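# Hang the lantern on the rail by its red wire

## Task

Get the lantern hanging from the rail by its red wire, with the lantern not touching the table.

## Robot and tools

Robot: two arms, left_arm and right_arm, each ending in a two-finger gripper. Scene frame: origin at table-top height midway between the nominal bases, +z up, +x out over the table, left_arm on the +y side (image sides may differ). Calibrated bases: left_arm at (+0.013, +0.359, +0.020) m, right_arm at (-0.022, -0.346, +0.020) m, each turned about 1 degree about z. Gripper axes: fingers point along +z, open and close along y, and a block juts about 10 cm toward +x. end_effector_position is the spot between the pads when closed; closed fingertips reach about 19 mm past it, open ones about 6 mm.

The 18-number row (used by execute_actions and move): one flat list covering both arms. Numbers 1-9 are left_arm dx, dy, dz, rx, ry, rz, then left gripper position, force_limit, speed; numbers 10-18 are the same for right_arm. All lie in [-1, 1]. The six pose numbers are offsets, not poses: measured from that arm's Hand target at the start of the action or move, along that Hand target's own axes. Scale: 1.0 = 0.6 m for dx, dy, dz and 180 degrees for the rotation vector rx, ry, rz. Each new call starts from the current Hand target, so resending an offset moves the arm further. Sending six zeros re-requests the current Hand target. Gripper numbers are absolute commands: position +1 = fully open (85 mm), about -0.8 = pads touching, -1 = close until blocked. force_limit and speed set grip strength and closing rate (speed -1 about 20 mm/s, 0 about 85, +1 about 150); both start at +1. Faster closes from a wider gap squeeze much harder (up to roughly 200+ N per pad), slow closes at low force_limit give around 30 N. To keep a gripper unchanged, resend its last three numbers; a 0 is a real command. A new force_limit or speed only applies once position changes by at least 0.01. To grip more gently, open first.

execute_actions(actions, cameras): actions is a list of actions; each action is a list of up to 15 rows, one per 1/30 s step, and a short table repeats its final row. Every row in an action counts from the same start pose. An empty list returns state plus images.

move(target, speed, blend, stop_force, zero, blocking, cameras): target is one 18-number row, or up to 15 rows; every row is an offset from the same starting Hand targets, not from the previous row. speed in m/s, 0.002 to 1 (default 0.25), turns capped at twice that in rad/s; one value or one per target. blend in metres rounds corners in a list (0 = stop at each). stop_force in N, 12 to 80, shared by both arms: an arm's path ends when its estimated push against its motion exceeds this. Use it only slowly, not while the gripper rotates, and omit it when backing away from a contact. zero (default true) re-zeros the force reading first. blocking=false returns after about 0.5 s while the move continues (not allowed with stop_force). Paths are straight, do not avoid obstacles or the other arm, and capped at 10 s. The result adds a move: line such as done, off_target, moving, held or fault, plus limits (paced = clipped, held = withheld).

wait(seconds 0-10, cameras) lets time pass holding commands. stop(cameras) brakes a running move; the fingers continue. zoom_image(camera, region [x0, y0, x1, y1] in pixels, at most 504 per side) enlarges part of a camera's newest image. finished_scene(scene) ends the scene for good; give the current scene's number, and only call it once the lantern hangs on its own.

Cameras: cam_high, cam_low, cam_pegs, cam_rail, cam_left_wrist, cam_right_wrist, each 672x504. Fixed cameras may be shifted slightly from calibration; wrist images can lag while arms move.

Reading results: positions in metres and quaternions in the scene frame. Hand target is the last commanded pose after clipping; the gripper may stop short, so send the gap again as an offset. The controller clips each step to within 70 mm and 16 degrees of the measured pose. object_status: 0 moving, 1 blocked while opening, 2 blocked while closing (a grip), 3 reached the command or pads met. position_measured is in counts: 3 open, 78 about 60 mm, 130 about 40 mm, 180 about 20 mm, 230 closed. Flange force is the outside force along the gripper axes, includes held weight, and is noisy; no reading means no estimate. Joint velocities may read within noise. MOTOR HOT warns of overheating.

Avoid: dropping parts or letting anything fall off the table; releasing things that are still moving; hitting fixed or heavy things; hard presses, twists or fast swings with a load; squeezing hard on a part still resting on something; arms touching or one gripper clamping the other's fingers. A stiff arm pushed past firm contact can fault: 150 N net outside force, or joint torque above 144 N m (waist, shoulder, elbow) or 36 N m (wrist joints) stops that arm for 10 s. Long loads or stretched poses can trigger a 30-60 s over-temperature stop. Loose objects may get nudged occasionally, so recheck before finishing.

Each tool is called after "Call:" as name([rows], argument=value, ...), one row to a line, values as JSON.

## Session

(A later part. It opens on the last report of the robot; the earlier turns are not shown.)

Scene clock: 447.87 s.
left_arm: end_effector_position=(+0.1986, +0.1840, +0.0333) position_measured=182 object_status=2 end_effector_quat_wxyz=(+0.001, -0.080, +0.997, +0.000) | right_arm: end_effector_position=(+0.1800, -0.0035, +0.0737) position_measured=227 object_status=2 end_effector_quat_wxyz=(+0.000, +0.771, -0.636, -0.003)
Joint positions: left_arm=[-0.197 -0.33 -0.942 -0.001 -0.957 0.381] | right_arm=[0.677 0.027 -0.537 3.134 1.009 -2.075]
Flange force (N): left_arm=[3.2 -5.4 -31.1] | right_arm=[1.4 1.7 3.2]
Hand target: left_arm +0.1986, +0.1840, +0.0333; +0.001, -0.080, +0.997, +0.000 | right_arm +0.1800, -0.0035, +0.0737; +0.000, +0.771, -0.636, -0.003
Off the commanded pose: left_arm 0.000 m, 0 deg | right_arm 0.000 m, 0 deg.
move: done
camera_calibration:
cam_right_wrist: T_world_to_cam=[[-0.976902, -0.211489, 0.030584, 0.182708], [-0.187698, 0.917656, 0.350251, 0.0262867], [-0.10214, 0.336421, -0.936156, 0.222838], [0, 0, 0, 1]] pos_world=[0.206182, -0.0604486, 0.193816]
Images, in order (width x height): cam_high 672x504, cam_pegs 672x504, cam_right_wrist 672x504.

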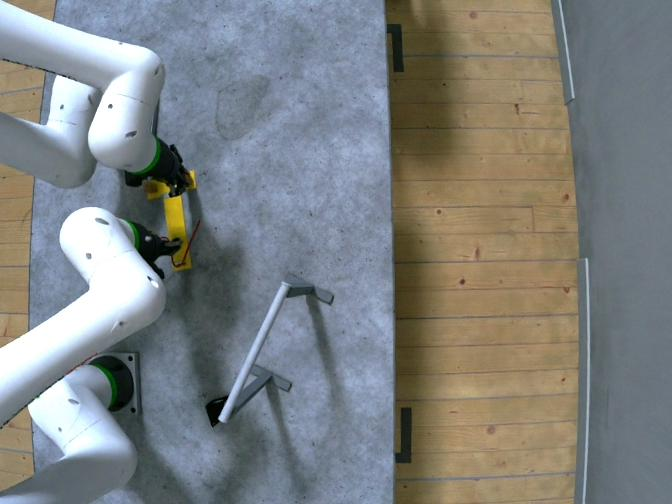

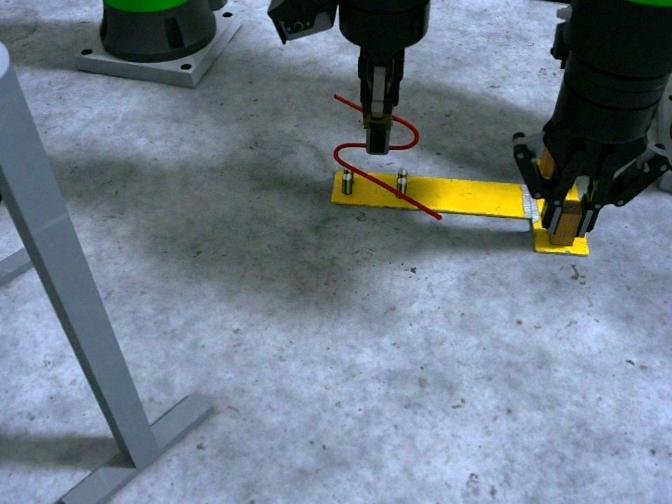

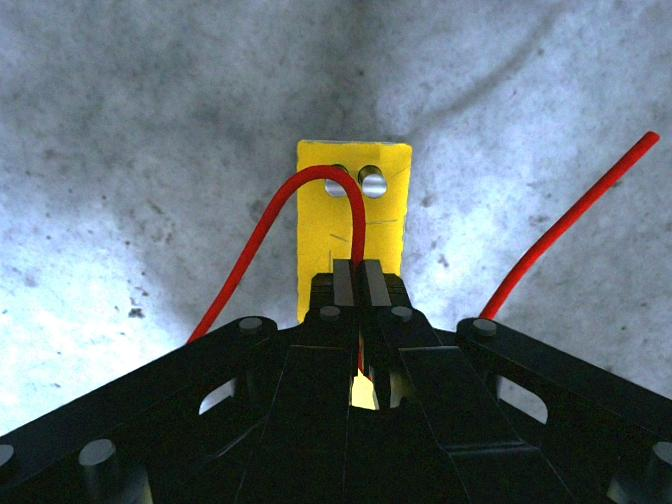

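Call:
move([
  [0,0,0,0,0,0,-1,0,-1,0,0,-0.1,0,0,0,-1,1,-1],
  [0,0,0,0,0,0,-1,0,-1,0.2357,-0.1085,-0.1,0,0,0,-1,1,-1],
  [0,0,0,0,0,0,-1,0,-1,0.2357,-0.1085,0.055,0,0,0,-1,1,-1],
], speed=[0.1,0.15,0.1], blend=[0.03,0.03,0])

Call:
move(target=[0,0,0,0,0,0,-1,0,-1,0,0,0.07,0,0,0,-1,1,-1], speed=0.012, stop_force=12)

Call:
move(target=[0,0,0,0,0,0,-1,0,-1,0,0,-0.004,0,0,0,-1,1,-1], speed=0.02)

Call:
move(target=[0,0,0,0,0,0,-0.3,0,-1,0,0,0,0,0,0,-0.4,1,-1])

Call:
move(target=[0,0,-0.25,0,0,0,-0.3,0,-1,0,0,-0.3,0,0,0,-0.4,1,-1], speed=0.1, cameras=["all"])

Scene clock: 459.37 s.
left_arm: end_effector_position=(+0.1986, +0.1840, +0.0333) position_measured=182 object_status=2 end_effector_quat_wxyz=(+0.001, -0.080, +0.997, +0.000) | right_arm: end_effector_position=(+0.2706, -0.1298, +0.0397) position_measured=227 object_status=2 end_effector_quat_wxyz=(+0.000, +0.771, -0.636, -0.003)
Joint positions: left_arm=[-0.197 -0.33 -0.942 -0.001 -0.957 0.381] | right_arm=[0.243 -0.001 -0.661 3.135 0.915 -1.641]
Flange force (N): left_arm=[3.5 -4.9 -31.9] | right_arm=[0.1 1.4 3.2]
Hand target: left_arm +0.1986, +0.1840, +0.0333; +0.001, -0.080, +0.997, +0.000 | right_arm +0.2706, -0.1298, +0.0397; +0.000, +0.771, -0.636, -0.003
Off the commanded pose: left_arm 0.000 m, 0 deg | right_arm 0.000 m, 0 deg.
move: done

Scene clock: 461.63 s.
left_arm: end_effector_position=(+0.1986, +0.1840, +0.0333) position_measured=182 object_status=2 end_effector_quat_wxyz=(+0.001, -0.080, +0.997, +0.000) | right_arm: end_effector_position=(+0.2706, -0.1297, +0.0196) position_measured=227 object_status=2 end_effector_quat_wxyz=(+0.000, +0.771, -0.636, -0.003)
Joint positions: left_arm=[-0.197 -0.33 -0.942 -0.001 -0.957 0.381] | right_arm=[0.243 0.039 -0.681 3.135 0.855 -1.641]
Flange force (N): left_arm=[3.5 -5.2 -31.1] | right_arm=[16.3 14.7 -64.0]
Hand target: left_arm +0.1986, +0.1840, +0.0333; +0.001, -0.080, +0.997, +0.000 | right_arm +0.2706, -0.1297, +0.0195; +0.000, +0.771, -0.636, -0.003 (not the last commanded pose)
Off the commanded pose: left_arm 0.000 m, 0 deg | right_arm 0.022 m, 0 deg.
move: contact (right_arm)

Scene clock: 462.33 s.
left_arm: end_effector_position=(+0.1986, +0.1840, +0.0333) position_measured=182 object_status=2 end_effector_quat_wxyz=(+0.001, -0.080, +0.997, +0.000) | right_arm: end_effector_position=(+0.2706, -0.1297, +0.0219) position_measured=227 object_status=2 end_effector_quat_wxyz=(+0.000, +0.771, -0.636, -0.003)
Joint positions: left_arm=[-0.197 -0.33 -0.942 -0.001 -0.957 0.381] | right_arm=[0.243 0.034 -0.679 3.135 0.862 -1.641]
Flange force (N): left_arm=[3.0 -5.0 -31.4] | right_arm=[0.6 1.9 2.0]
Hand target: left_arm +0.1986, +0.1840, +0.0333; +0.001, -0.080, +0.997, +0.000 | right_arm +0.2706, -0.1297, +0.0219; +0.000, +0.771, -0.636, -0.003
Off the commanded pose: left_arm 0.000 m, 0 deg | right_arm 0.000 m, 0 deg.
move: done

Scene clock: 463.50 s.
left_arm: end_effector_position=(+0.1986, +0.1840, +0.0333) position_measured=167 object_status=3 end_effector_quat_wxyz=(+0.001, -0.080, +0.997, +0.000) | right_arm: end_effector_position=(+0.2706, -0.1297, +0.0219) position_measured=179 object_status=0 end_effector_quat_wxyz=(+0.000, +0.771, -0.636, -0.003)
Joint positions: left_arm=[-0.197 -0.33 -0.942 -0.001 -0.957 0.381] | right_arm=[0.243 0.034 -0.679 3.135 0.862 -1.641]
Flange force (N): left_arm=[5.4 -4.6 0.9] | right_arm=[0.3 1.5 2.9]
Hand target: left_arm +0.1986, +0.1840, +0.0333; +0.001, -0.080, +0.997, +0.000 | right_arm +0.2706, -0.1297, +0.0219; +0.000, +0.771, -0.636, -0.003
Off the commanded pose: left_arm 0.000 m, 0 deg | right_arm 0.000 m, 0 deg.
move: done

Scene clock: 465.63 s.
left_arm: end_effector_position=(+0.1984, +0.1839, +0.1833) position_measured=167 object_status=3 end_effector_quat_wxyz=(+0.001, -0.080, +0.997, +0.000) | right_arm: end_effector_position=(+0.2715, -0.1305, +0.2019) position_measured=179 object_status=3 end_effector_quat_wxyz=(+0.000, +0.771, -0.636, -0.003)
Joint positions: left_arm=[-0.197 -0.527 -0.676 -0.001 -1.421 0.381] | right_arm=[0.24 -0.196 -0.415 3.136 1.355 -1.642]
Flange force (N): left_arm=[4.0 -3.2 2.1] | right_arm=[0.4 1.4 3.6]
Hand target: left_arm +0.1984, +0.1839, +0.1833; +0.001, -0.080, +0.997, +0.000 | right_arm +0.2715, -0.1305, +0.2019; +0.000, +0.771, -0.636, -0.003
Off the commanded pose: left_arm 0.000 m, 0 deg | right_arm 0.000 m, 0 deg.
move: done
camera_calibration:
cam_left_wrist: T_world_to_cam=[[-0.14859, 0.98864, 0.0226244, -0.152854], [0.925383, 0.130943, 0.355696, -0.257965], [0.348693, 0.0737891, -0.934328, 0.216844], [0, 0, 0, 1]] pos_world=[0.140392, 0.168896, 0.297819]
cam_right_wrist: T_world_to_cam=[[-0.97695, -0.211273, 0.0305421, 0.241306], [-0.187499, 0.91766, 0.35035, 0.114902], [-0.102047, 0.336548, -0.936121, 0.394866], [0, 0, 0, 1]] pos_world=[0.297583, -0.18735, 0.322017]

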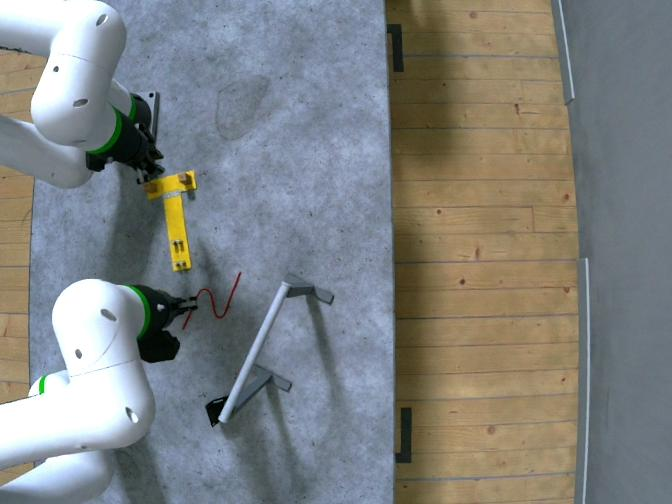

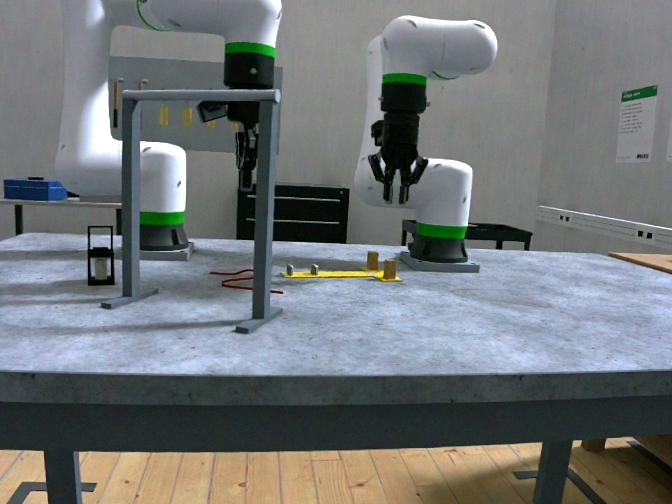

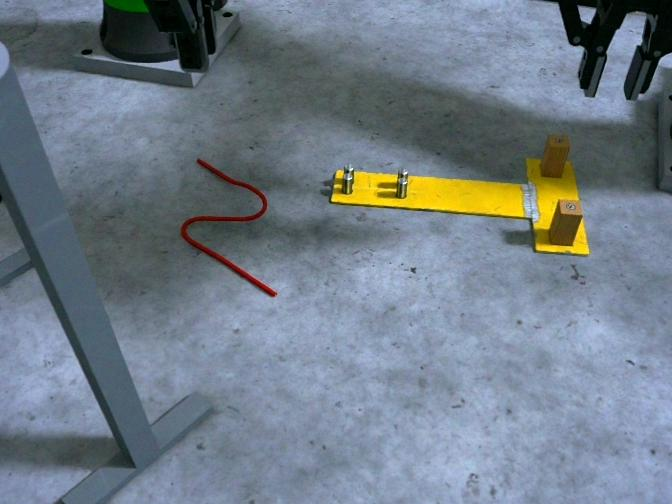

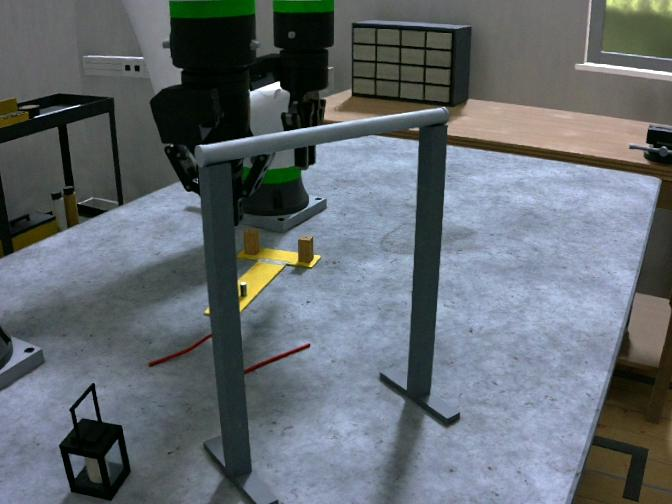

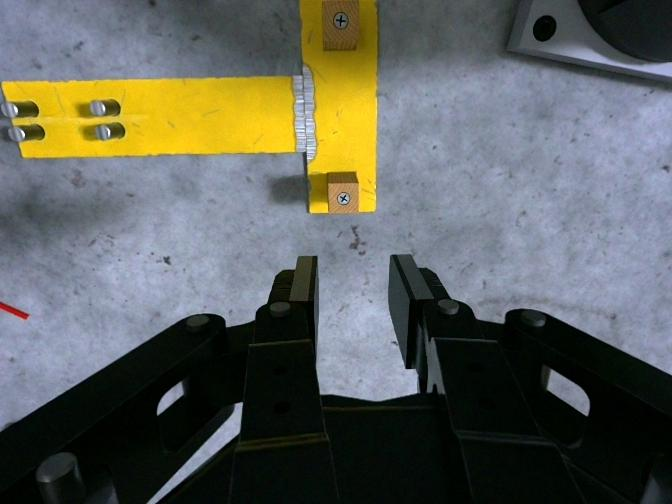

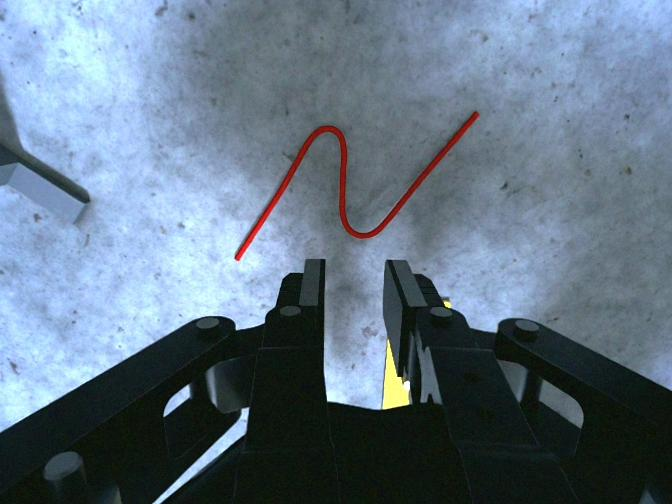

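Call:
move(target=[0,0,-0.1,0,0,0,-0.3,0,-1,0.0452,0.1372,0.2,0,0,0.209,-0.4,1,-1], cameras=["cam_right_wrist"])

Scene clock: 486.53 s.
left_arm: end_effector_position=(+0.1984, +0.1839, +0.2433) position_measured=167 object_status=3 end_effector_quat_wxyz=(+0.001, -0.080, +0.997, +0.000) | right_arm: end_effector_position=(+0.1952, -0.1722, +0.0822) position_measured=179 object_status=3 end_effector_quat_wxyz=(-0.001, -0.525, +0.851, +0.003)
Joint positions: left_arm=[-0.197 -0.541 -0.543 -0.001 -1.568 0.381] | right_arm=[0.158 -0.339 -0.817 3.136 1.097 -2.215]
Flange force (N): left_arm=[4.9 -6.0 2.6] | right_arm=[1.1 0.8 3.3]
Hand target: left_arm +0.1984, +0.1839, +0.2433; +0.001, -0.080, +0.997, +0.000 | right_arm +0.1952, -0.1722, +0.0822; -0.001, -0.525, +0.851, +0.003
Off the commanded pose: left_arm 0.000 m, 0 deg | right_arm 0.000 m, 0 deg.
move: done
camera_calibration:
cam_right_wrist: T_world_to_cam=[[-0.902674, 0.429079, 0.0327143, 0.257271], [0.412848, 0.842063, 0.347112, 0.0509754], [0.121391, 0.326836, -0.937253, 0.243915], [0, 0, 0, 1]] pos_world=[0.181577, -0.233034, 0.2025]
Images, in order (width x height): cam_right_wrist 672x504.

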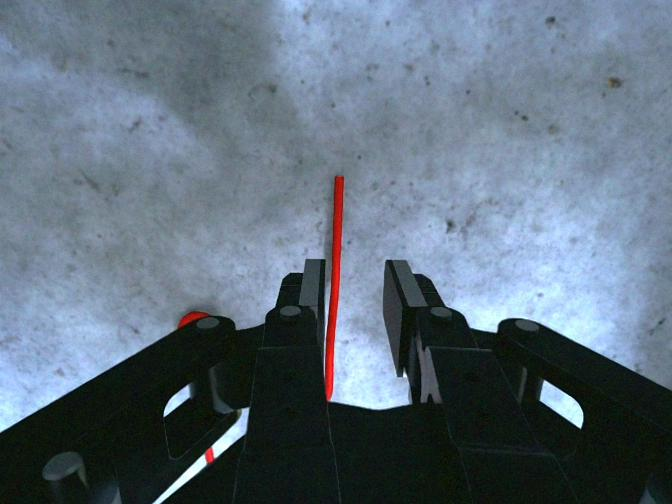

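Call:
move([
  [0,0,0,0,0,0,-0.3,0,-1,0,-0.009,0.06,0,0,0,-0.4,1,-1],
  [0,0,0,0,0,0,-0.3,0,-1,0,-0.009,0.108,0,0,0,-0.4,1,-1],
], speed=[0.06,0.012], stop_force=12, cameras=["cam_right_wrist"])

Scene clock: 493.70 s.
left_arm: end_effector_position=(+0.1984, +0.1839, +0.2433) position_measured=167 object_status=3 end_effector_quat_wxyz=(+0.001, -0.080, +0.997, +0.000) | right_arm: end_effector_position=(+0.1998, -0.1744, +0.0194) position_measured=179 object_status=3 end_effector_quat_wxyz=(-0.001, -0.525, +0.851, +0.003)
Joint positions: left_arm=[-0.197 -0.541 -0.543 -0.001 -1.568 0.381] | right_arm=[0.147 -0.202 -0.897 3.135 0.88 -2.202]
Flange force (N): left_arm=[5.0 -6.1 2.5] | right_arm=[30.0 3.8 -81.4]
Hand target: left_arm +0.1984, +0.1839, +0.2433; +0.001, -0.080, +0.997, +0.000 | right_arm +0.1998, -0.1744, +0.0194; -0.001, -0.525, +0.851, +0.003 (not the last commanded pose)
Off the commanded pose: left_arm 0.000 m, 0 deg | right_arm 0.002 m, 0 deg.
move: contact (right_arm); path passed 1 of 2 targets
camera_calibration:
cam_right_wrist: T_world_to_cam=[[-0.902691, 0.429035, 0.0328391, 0.264397], [0.412842, 0.842049, 0.347153, 0.0727199], [0.121288, 0.326929, -0.937233, 0.185254], [0, 0, 0, 1]] pos_world=[0.186178, -0.235234, 0.139699]
Images, in order (width x height): cam_right_wrist 672x504.

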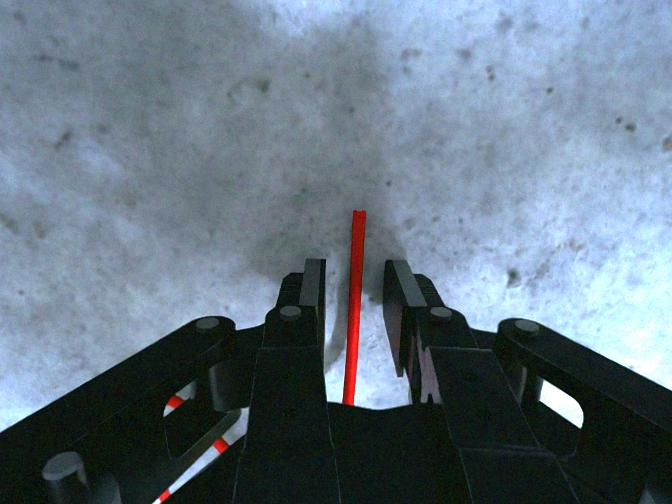

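Good.

Call:
move(target=[0,0,0,0,0,0,-0.3,0,-1,0,0,-0.005,0,0,0,-0.4,1,-1], speed=0.02)

Call:
move(target=[0,0,0,0,0,0,-0.3,0,-1,0,0,0,0,0,0,-1,1,-1])

Call:
move(target=[0,0,0,0,0,0,-0.3,0,-1,0,0,-0.48,0,0,0,-1,1,-1], speed=0.12, cameras=["all"])

Scene clock: 498.50 s.
left_arm: end_effector_position=(+0.1984, +0.1839, +0.2433) position_measured=167 object_status=3 end_effector_quat_wxyz=(+0.001, -0.080, +0.997, +0.000) | right_arm: end_effector_position=(+0.1998, -0.1744, +0.0224) position_measured=179 object_status=3 end_effector_quat_wxyz=(-0.001, -0.525, +0.851, +0.003)
Joint positions: left_arm=[-0.197 -0.541 -0.543 -0.001 -1.568 0.381] | right_arm=[0.147 -0.209 -0.894 3.135 0.89 -2.202]
Flange force (N): left_arm=[4.8 -5.6 2.5] | right_arm=[1.5 0.5 2.7]
Hand target: left_arm +0.1984, +0.1839, +0.2433; +0.001, -0.080, +0.997, +0.000 | right_arm +0.1998, -0.1744, +0.0224; -0.001, -0.525, +0.851, +0.003
Off the commanded pose: left_arm 0.000 m, 0 deg | right_arm 0.000 m, 0 deg.
move: done

Scene clock: 500.00 s.
left_arm: end_effector_position=(+0.1984, +0.1839, +0.2433) position_measured=167 object_status=3 end_effector_quat_wxyz=(+0.001, -0.080, +0.997, +0.000) | right_arm: end_effector_position=(+0.1998, -0.1744, +0.0224) position_measured=228 object_status=0 end_effector_quat_wxyz=(-0.001, -0.525, +0.851, +0.003)
Joint positions: left_arm=[-0.197 -0.541 -0.543 -0.001 -1.568 0.381] | right_arm=[0.147 -0.209 -0.894 3.135 0.891 -2.202]
Flange force (N): left_arm=[4.9 -6.0 2.4] | right_arm=[1.4 0.7 2.5]
Hand target: left_arm +0.1984, +0.1839, +0.2433; +0.001, -0.080, +0.997, +0.000 | right_arm +0.1998, -0.1744, +0.0224; -0.001, -0.525, +0.851, +0.003
Off the commanded pose: left_arm 0.000 m, 0 deg | right_arm 0.000 m, 0 deg.
move: done

Scene clock: 502.77 s.
left_arm: end_effector_position=(+0.1984, +0.1839, +0.2433) position_measured=167 object_status=3 end_effector_quat_wxyz=(+0.001, -0.080, +0.997, +0.000) | right_arm: end_effector_position=(+0.2012, -0.1755, +0.3104) position_measured=228 object_status=2 end_effector_quat_wxyz=(-0.001, -0.525, +0.851, +0.003)
Joint positions: left_arm=[-0.197 -0.541 -0.543 -0.001 -1.568 0.381] | right_arm=[0.141 -0.45 -0.338 3.137 1.687 -2.2]
Flange force (N): left_arm=[4.8 -6.0 2.4] | right_arm=[1.6 1.1 5.7]
Hand target: left_arm +0.1984, +0.1839, +0.2433; +0.001, -0.080, +0.997, +0.000 | right_arm +0.2012, -0.1756, +0.3104; -0.001, -0.525, +0.851, +0.003
Off the commanded pose: left_arm 0.000 m, 0 deg | right_arm 0.000 m, 0 deg.
move: done
camera_calibration:
cam_left_wrist: T_world_to_cam=[[-0.148673, 0.988623, 0.0228037, -0.154276], [0.925372, 0.130956, 0.355721, -0.279224], [0.348688, 0.0739881, -0.934314, 0.272901], [0, 0, 0, 1]] pos_world=[0.140292, 0.168896, 0.357819]
cam_right_wrist: T_world_to_cam=[[-0.902697, 0.429018, 0.0328787, 0.256557], [0.412829, 0.842023, 0.347232, -0.0279906], [0.121284, 0.327018, -0.937203, 0.458188], [0, 0, 0, 1]] pos_world=[0.187578, -0.236335, 0.430699]

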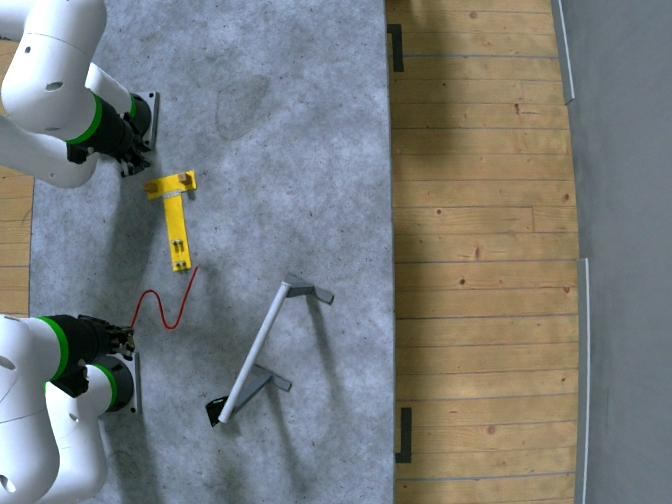

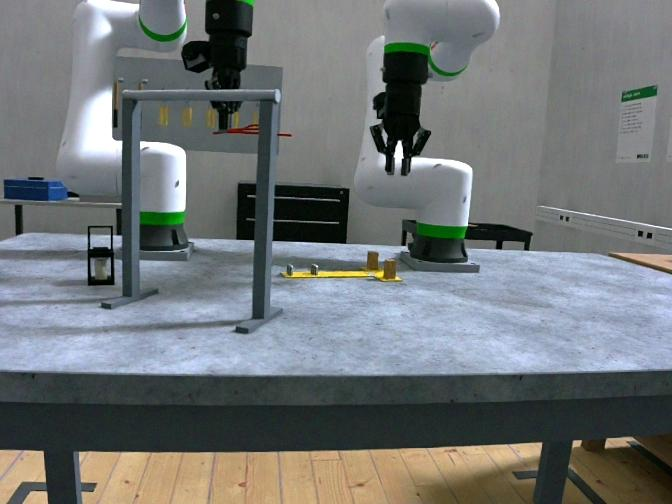

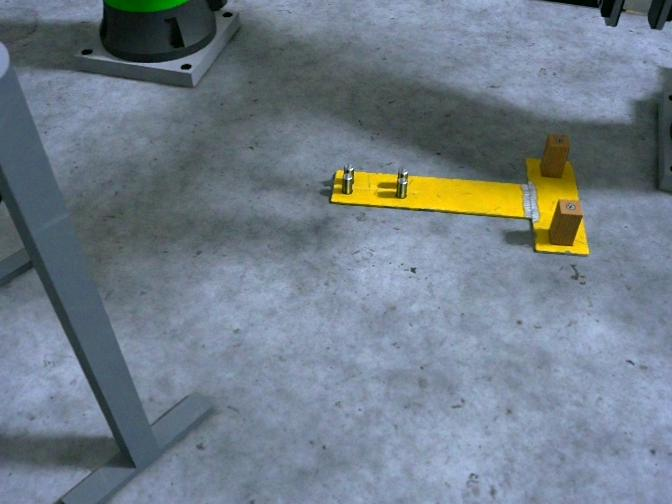

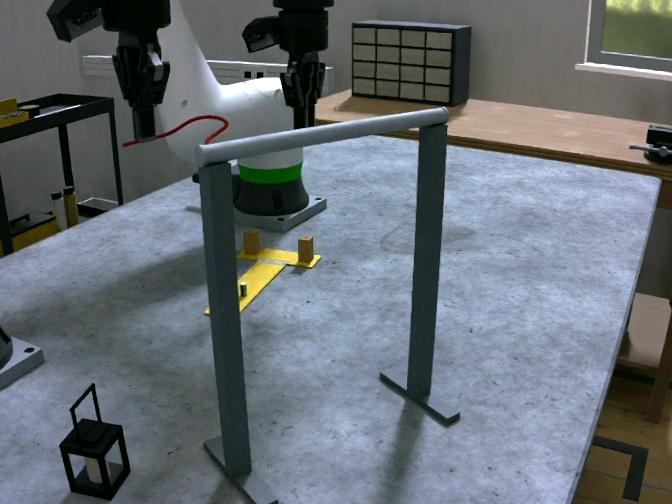

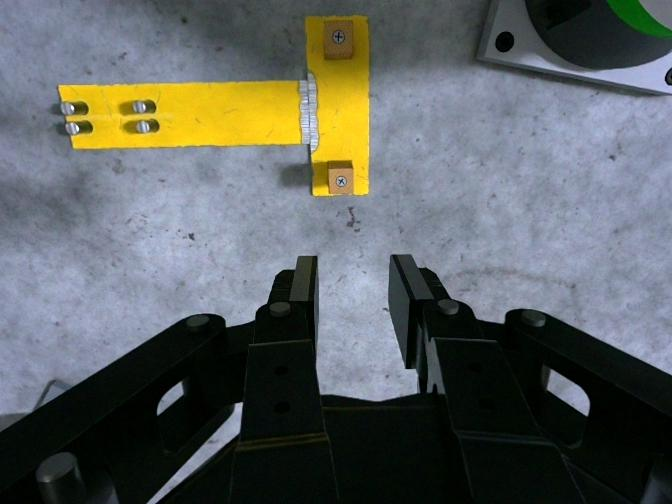

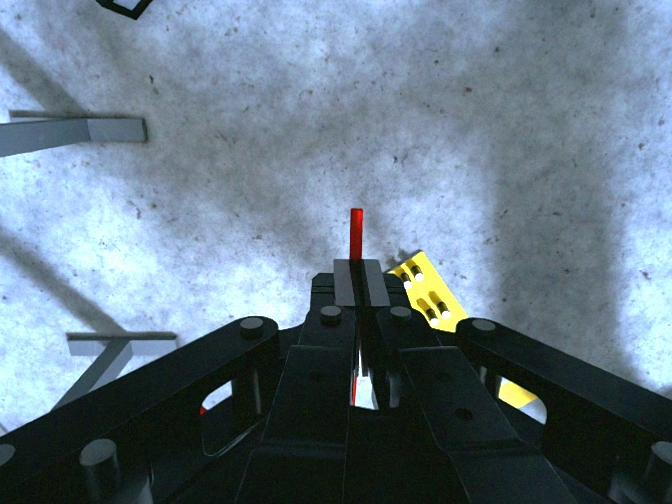

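Call:
zoom_image(camera="cam_rail", region=[40, 370, 160, 504])

Call:
zoom_image(camera="cam_low", region=[70, 210, 150, 300])

Call:
zoom_image(camera="cam_high", region=[190, 370, 260, 440])

Scaled by 3.761 from the camera's 672x504 image, which has a finer 960x720 frame.

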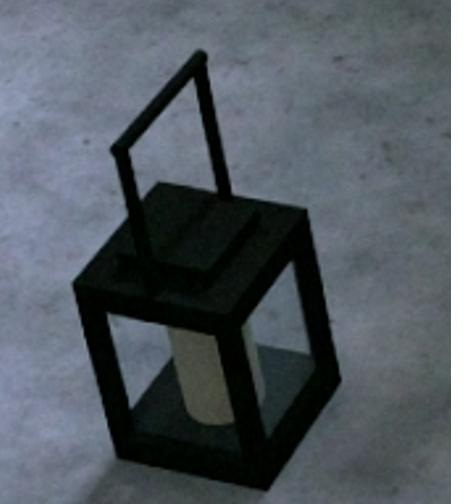

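Scaled by 5.600 from the camera's 672x504 image, which has a finer 960x720 frame.

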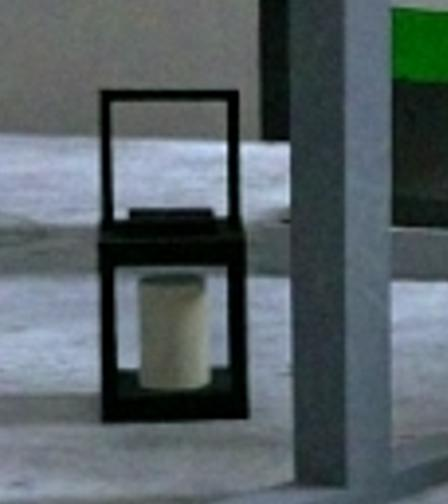

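Scaled by 7.200 from the camera's 672x504 image, which has a finer 960x720 frame.

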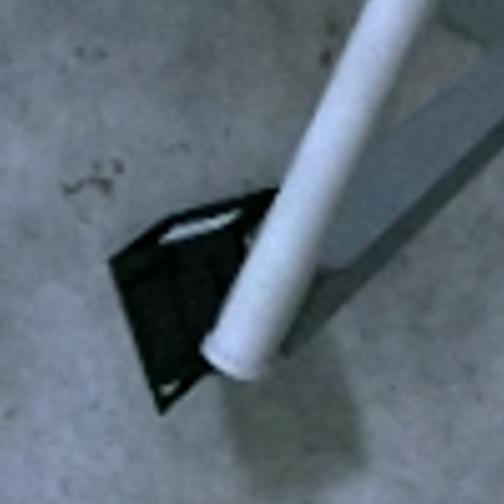

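Call:
move([
  [0,0,0,0,0,0,-0.3,0,-1,0.045,0.015,-0.183,0.130,0.119,-0.719,-1,1,-1],
  [0,0,0,0,0,0,-0.3,0,-1,0.09,0.03,-0.1,-0.0913,-0.0836,0.504,-1,1,-1],
  [0,0,0,0,0,0,-0.3,0,-1,0.1253,0.0508,0.06,-0.0913,-0.0836,0.504,-1,1,-1],
], speed=[0.5,0.5,0.15], cameras=["all"])

Scene clock: 586.03 s.
left_arm: end_effector_position=(+0.1984, +0.1839, +0.2433) position_measured=167 object_status=3 end_effector_quat_wxyz=(+0.001, -0.080, +0.997, +0.000) | right_arm: end_effector_position=(+0.1413, -0.2285, +0.2745) position_measured=228 object_status=2 end_effector_quat_wxyz=(+0.021, +0.241, +0.956, +0.167)
Joint positions: left_arm=[-0.197 -0.541 -0.543 -0.001 -1.568 0.381] | right_arm=[-1.302 -1.132 -0.752 2.885 2.204 3.8]
Flange force (N): left_arm=[5.3 -5.7 2.4] | right_arm=no reading
Hand target: left_arm +0.1984, +0.1839, +0.2433; +0.001, -0.080, +0.997, +0.000 | right_arm +0.1401, -0.2289, +0.2745; +0.030, +0.242, +0.954, +0.172
Off the commanded pose: left_arm 0.000 m, 0 deg | right_arm 0.001 m, 1 deg.
move: done; limits=paced
camera_calibration:
cam_left_wrist: T_world_to_cam=[[-0.148673, 0.988623, 0.0228037, -0.154276], [0.925372, 0.130956, 0.355721, -0.279224], [0.348688, 0.0739881, -0.934314, 0.272901], [0, 0, 0, 1]] pos_world=[0.140292, 0.168896, 0.357819]
cam_right_wrist: T_world_to_cam=[[0.431598, 0.829311, 0.354918, 0.0409611], [0.791368, -0.536941, 0.292287, -0.299648], [0.432966, 0.15472, -0.888033, 0.352166], [0, 0, 0, 1]] pos_world=[0.066977, -0.24935, 0.38578]

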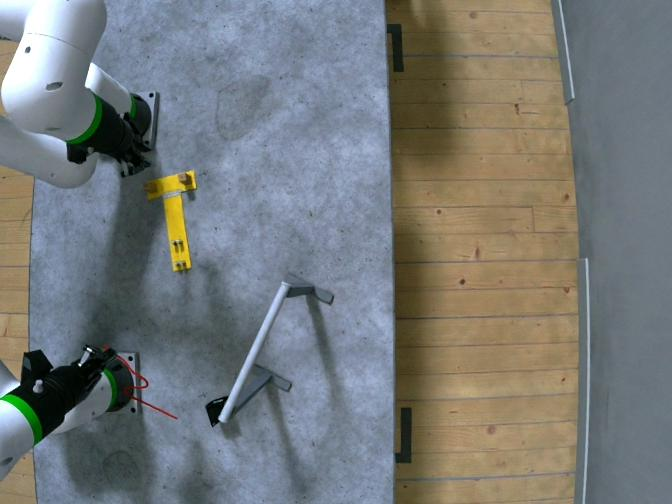

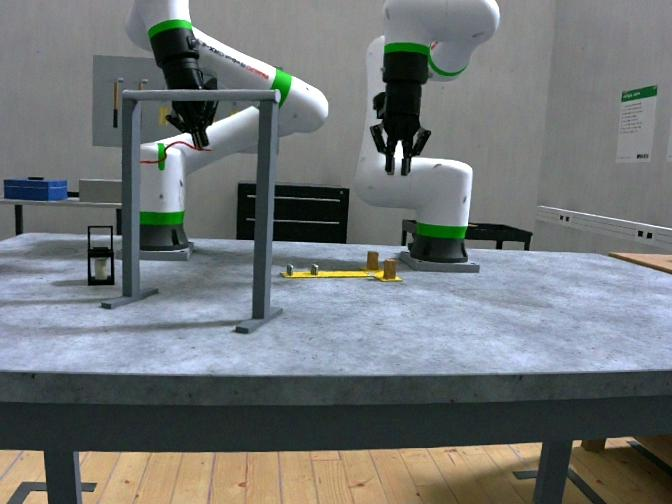

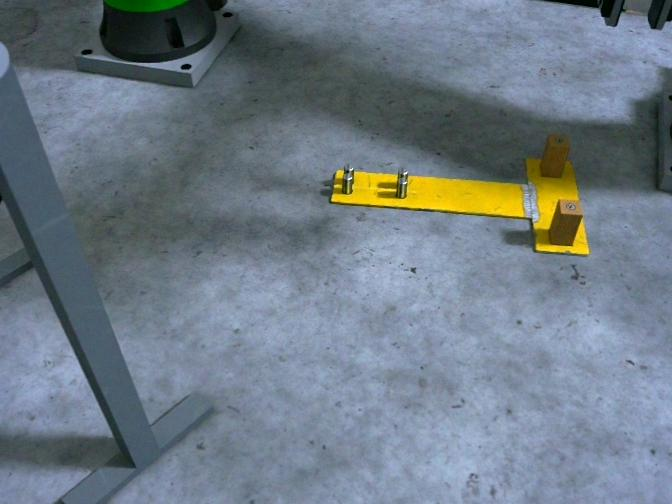

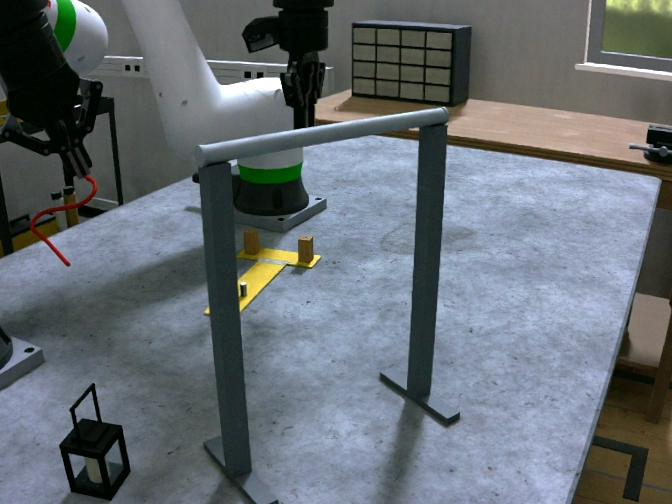

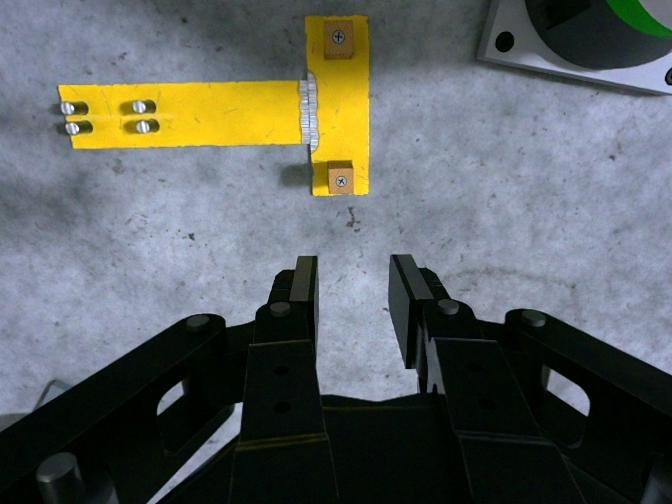

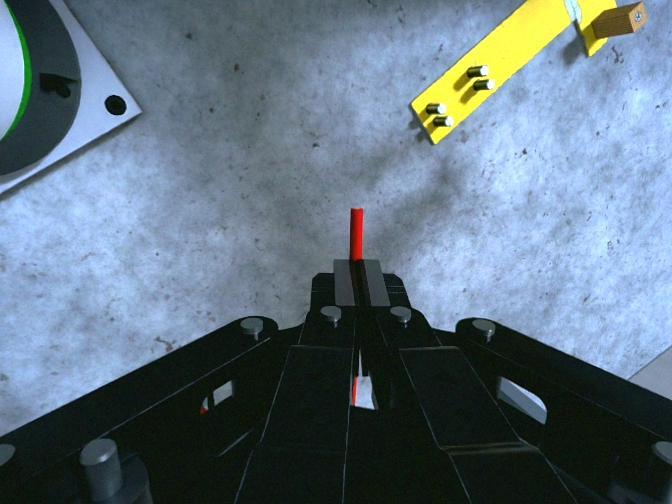

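Call:
move(target=[0,0,0,0,0,0,-0.3,0,-1,0,0,0,0.111,0,0,-1,1,-1], speed=0.2)

Scene clock: 598.60 s.
left_arm: end_effector_position=(+0.1984, +0.1839, +0.2433) position_measured=167 object_status=3 end_effector_quat_wxyz=(+0.001, -0.080, +0.997, +0.000) | right_arm: end_effector_position=(+0.1388, -0.2290, +0.2745) position_measured=228 object_status=2 end_effector_quat_wxyz=(+0.064, +0.267, +0.961, +0.034)
Joint positions: left_arm=[-0.197 -0.541 -0.543 -0.001 -1.568 0.381] | right_arm=[-1.478 -1.377 -0.666 2.949 2.288 3.93]
Flange force (N): left_arm=[4.3 -6.8 2.1] | right_arm=no reading
Hand target: left_arm +0.1984, +0.1839, +0.2433; +0.001, -0.080, +0.997, +0.000 | right_arm +0.1401, -0.2289, +0.2745; -0.013, +0.244, +0.970, +0.004
Off the commanded pose: left_arm 0.000 m, 0 deg | right_arm 0.001 m, 10 deg.
joint sent to its limit (right arm) — joint 6 (wrist roll), upper limit. The joint targets are off in orientation, not in position.
move: off_target (right_arm)

Call:
move(target=[0,0,0,0,0,0,-0.3,0,-1,-0.0635,0.1285,-0.1,0,0,0,-1,1,-1], speed=0.15, cameras=["cam_high","cam_rail"])

Scene clock: 606.67 s.
left_arm: end_effector_position=(+0.1984, +0.1839, +0.2433) position_measured=167 object_status=3 end_effector_quat_wxyz=(+0.001, -0.080, +0.997, +0.000) | right_arm: end_effector_position=(+0.2107, -0.1793, +0.3336) position_measured=228 object_status=2 end_effector_quat_wxyz=(+0.121, +0.312, +0.942, +0.020)
Joint positions: left_arm=[-0.197 -0.541 -0.543 -0.001 -1.568 0.381] | right_arm=[-1.793 -1.454 -0.489 2.721 2.503 3.93]
Flange force (N): left_arm=[4.8 -5.8 2.4] | right_arm=[2.0 -2.0 2.8]
Hand target: left_arm +0.1984, +0.1839, +0.2433; +0.001, -0.080, +0.997, +0.000 | right_arm +0.2114, -0.1798, +0.3335; -0.001, +0.250, +0.968, +0.005
Off the commanded pose: left_arm 0.000 m, 0 deg | right_arm 0.001 m, 18 deg; orientation clipped.
joint sent to its limit (right arm) — joint 6 (wrist roll), upper limit. The joint targets are off in orientation, not in position.
move: off_target (right_arm); limits=paced
Images, in order (width x height): cam_high 672x504, cam_rail 672x504.

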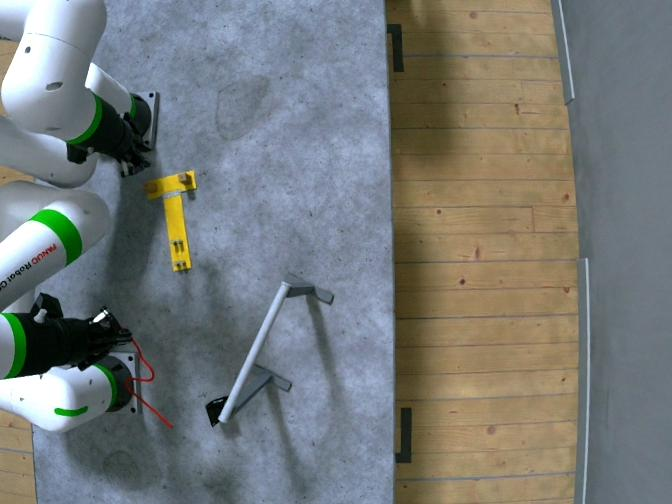

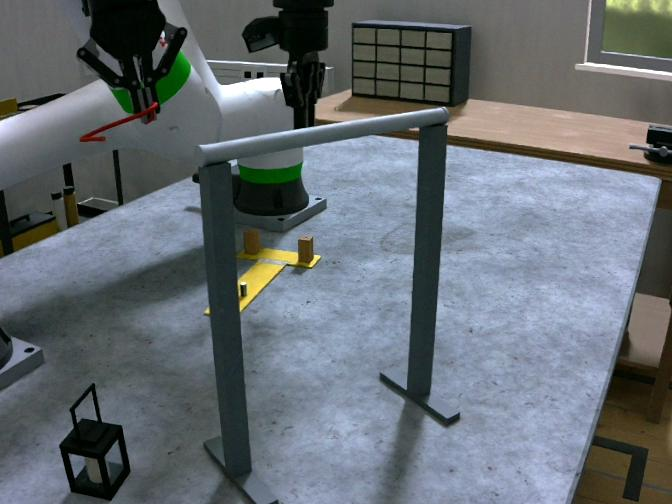

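Call:
move([
  [0,0,0,0,0,0,-0.3,0,-1,0,0,0,0,0,0.333,-1,1,-1],
  [0,0,0,0,0,0,-0.3,0,-1,-0.168,-0.574,0,0,0,0.333,-1,1,-1],
], speed=0.2, cameras=["cam_high","cam_rail"])

Scene clock: 630.17 s.
left_arm: end_effector_position=(+0.1984, +0.1839, +0.2433) position_measured=167 object_status=3 end_effector_quat_wxyz=(+0.001, -0.080, +0.997, +0.000) | right_arm: end_effector_position=(+0.2107, -0.1794, +0.3336) position_measured=228 object_status=2 end_effector_quat_wxyz=(+0.116, +0.331, +0.936, +0.019)
Joint positions: left_arm=[-0.197 -0.541 -0.543 -0.001 -1.568 0.381] | right_arm=[-1.805 -1.455 -0.48 2.733 2.514 3.908]
Flange force (N): left_arm=[4.8 -6.4 2.7] | right_arm=[3.4 -3.4 1.8]
Hand target: left_arm +0.1984, +0.1839, +0.2433; +0.001, -0.080, +0.997, +0.000 | right_arm +0.2107, -0.1794, +0.3336; +0.116, +0.331, +0.936, +0.019 (not the last commanded pose)
Off the commanded pose: left_arm 0.000 m, 0 deg | right_arm 0.359 m, 52 deg.
move: held (right_arm; a check stopped the path); path passed 0 of 2 targets; limits=held
pose unreachable (right arm): on one or more control steps of this call, first in action 0 (counted from 0), this arm could not follow its commanded pose, so it was not sent that pose on those steps. It may still have moved: this result reports where it is.
cause: moving toward the commanded pose would bring a part of the arm too close to another arm (a part of this arm just beyond joint 2 (shoulder) and a part of the left arm just beyond its joint 2 (shoulder), 5 mm apart when this arm was first held).
Images, in order (width x height): cam_high 672x504, cam_rail 672x504.

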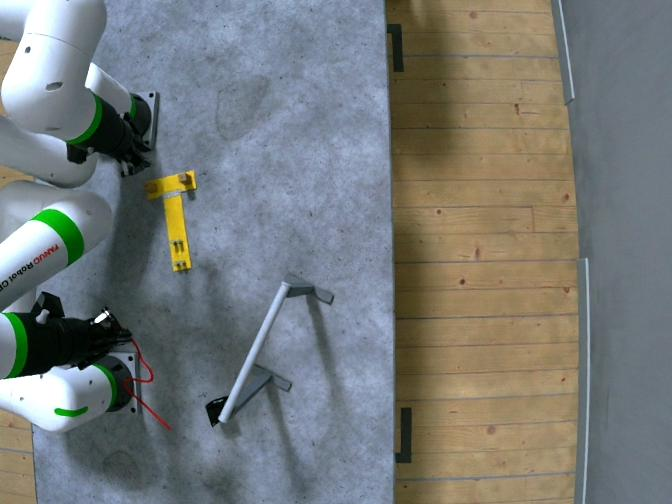

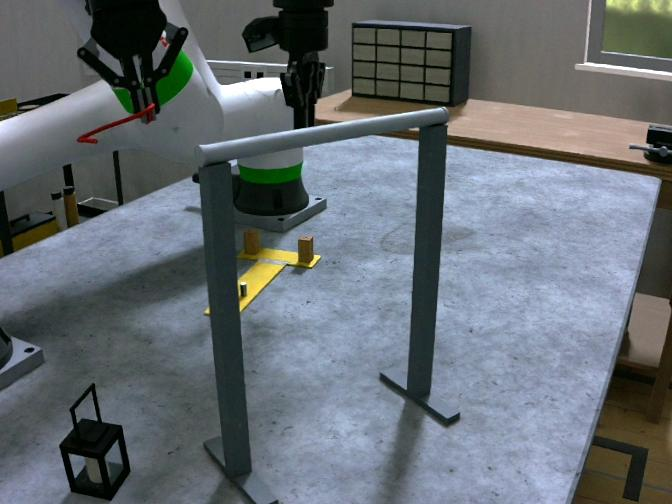

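Call:
move(target=[-0.25,0,-0.1,0,0,0,-0.3,0,-1,0,0,0,0,0,0,-1,1,-1], speed=0.2)

Call:
move(target=[0,0,0,0,0,0,-0.3,0,-1,-0.265,-0.536,-0.007,0,0,0,-1,1,-1], speed=0.2, cameras=["cam_high","cam_rail"])

Scene clock: 638.40 s.
left_arm: end_effector_position=(+0.3464, +0.2076, +0.3035) position_measured=167 object_status=3 end_effector_quat_wxyz=(+0.001, -0.080, +0.997, +0.000) | right_arm: end_effector_position=(+0.2107, -0.1794, +0.3336) position_measured=228 object_status=2 end_effector_quat_wxyz=(+0.116, +0.331, +0.936, +0.019)
Joint positions: left_arm=[-0.038 -0.217 -0.192 0 -1.594 0.222] | right_arm=[-1.805 -1.455 -0.48 2.733 2.514 3.908]
Flange force (N): left_arm=[5.9 -2.5 4.2] | right_arm=[0.9 -1.7 2.2]
Hand target: left_arm +0.3464, +0.2077, +0.3035; +0.001, -0.080, +0.997, +0.000 | right_arm +0.2107, -0.1794, +0.3336; +0.116, +0.331, +0.936, +0.019
Off the commanded pose: left_arm 0.000 m, 0 deg | right_arm 0.000 m, 0 deg.
move: done

Scene clock: 640.67 s.
left_arm: end_effector_position=(+0.3464, +0.2077, +0.3035) position_measured=167 object_status=3 end_effector_quat_wxyz=(+0.001, -0.080, +0.997, +0.000) | right_arm: end_effector_position=(+0.1333, -0.5295, +0.3338) position_measured=228 object_status=2 end_effector_quat_wxyz=(+0.050, +0.377, +0.925, -0.007)
Joint positions: left_arm=[-0.038 -0.217 -0.192 0 -1.594 0.222] | right_arm=[-1.605 -0.651 -0.411 3.052 1.76 3.93]
Flange force (N): left_arm=[4.7 -3.1 2.4] | right_arm=[1.4 0.1 4.8]
Hand target: left_arm +0.3464, +0.2077, +0.3035; +0.001, -0.080, +0.997, +0.000 | right_arm +0.1319, -0.5294, +0.3337; +0.116, +0.331, +0.936, +0.019
Off the commanded pose: left_arm 0.000 m, 0 deg | right_arm 0.001 m, 10 deg.
joint sent to its limit (right arm) — joint 6 (wrist roll), upper limit. The joint targets are off in orientation, not in position.
move: off_target (right_arm)
Images, in order (width x height): cam_high 672x504, cam_rail 672x504.

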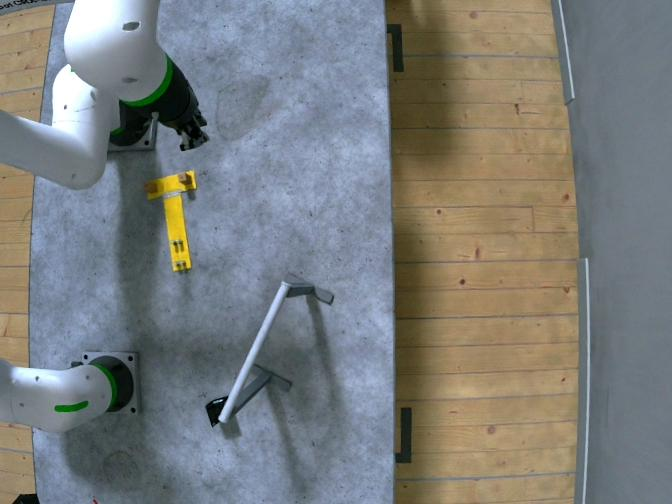

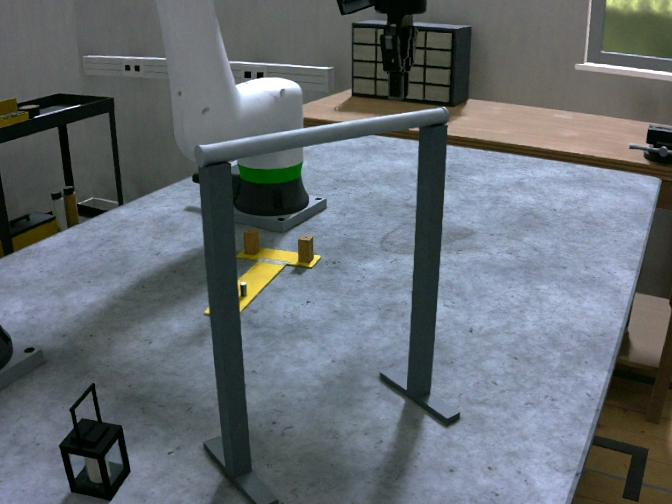

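Call:
move(target=[0,0,0,0,0,0,-0.3,0,-1,-0.219,0.023,-0.054,0.058,0.05,0.227,-1,1,-1], speed=0.25)

Scene clock: 648.23 s.
left_arm: end_effector_position=(+0.3464, +0.2077, +0.3035) position_measured=167 object_status=3 end_effector_quat_wxyz=(+0.001, -0.080, +0.997, +0.000) | right_arm: end_effector_position=(+0.2320, -0.5993, +0.3936) position_measured=228 object_status=2 end_effector_quat_wxyz=(+0.000, +0.643, +0.766, +0.001)
Joint positions: left_arm=[-0.038 -0.217 -0.192 0 -1.594 0.222] | right_arm=[-1.18 -0.206 0.028 3.141 1.805 2.903]
Flange force (N): left_arm=[4.8 -3.1 2.6] | right_arm=[1.4 -0.3 5.2]
Hand target: left_arm +0.3464, +0.2077, +0.3035; +0.001, -0.080, +0.997, +0.000 | right_arm +0.2320, -0.5993, +0.3936; +0.000, +0.643, +0.766, +0.001
Off the commanded pose: left_arm 0.000 m, 0 deg | right_arm 0.000 m, 0 deg.
move: done

Call:
move([
  [0,0,0,0,0,0,-0.3,0,-1,0.308,0.173,0,0,0,-0.15,-1,1,-1],
  [0,0,0,0,0,0,-0.3,0,-1,0.649,-0.033,0,0,0,-0.306,-1,1,-1],
], speed=0.3)

Scene clock: 662.90 s.
left_arm: end_effector_position=(+0.3464, +0.2077, +0.3035) position_measured=167 object_status=3 end_effector_quat_wxyz=(+0.001, -0.080, +0.997, +0.000) | right_arm: end_effector_position=(+0.1447, -0.2193, +0.3940) position_measured=228 object_status=2 end_effector_quat_wxyz=(+0.000, +0.215, +0.977, +0.001)
Joint positions: left_arm=[-0.038 -0.217 -0.192 0 -1.594 0.222] | right_arm=[-0.047 -0.608 -0.215 3.14 1.963 2.731]
Flange force (N): left_arm=[4.8 -2.8 2.5] | right_arm=[1.3 1.4 4.8]
Hand target: left_arm +0.3464, +0.2077, +0.3035; +0.001, -0.080, +0.997, +0.000 | right_arm +0.1447, -0.2193, +0.3940; +0.000, +0.215, +0.977, +0.001
Off the commanded pose: left_arm 0.000 m, 0 deg | right_arm 0.000 m, 0 deg.
move: done


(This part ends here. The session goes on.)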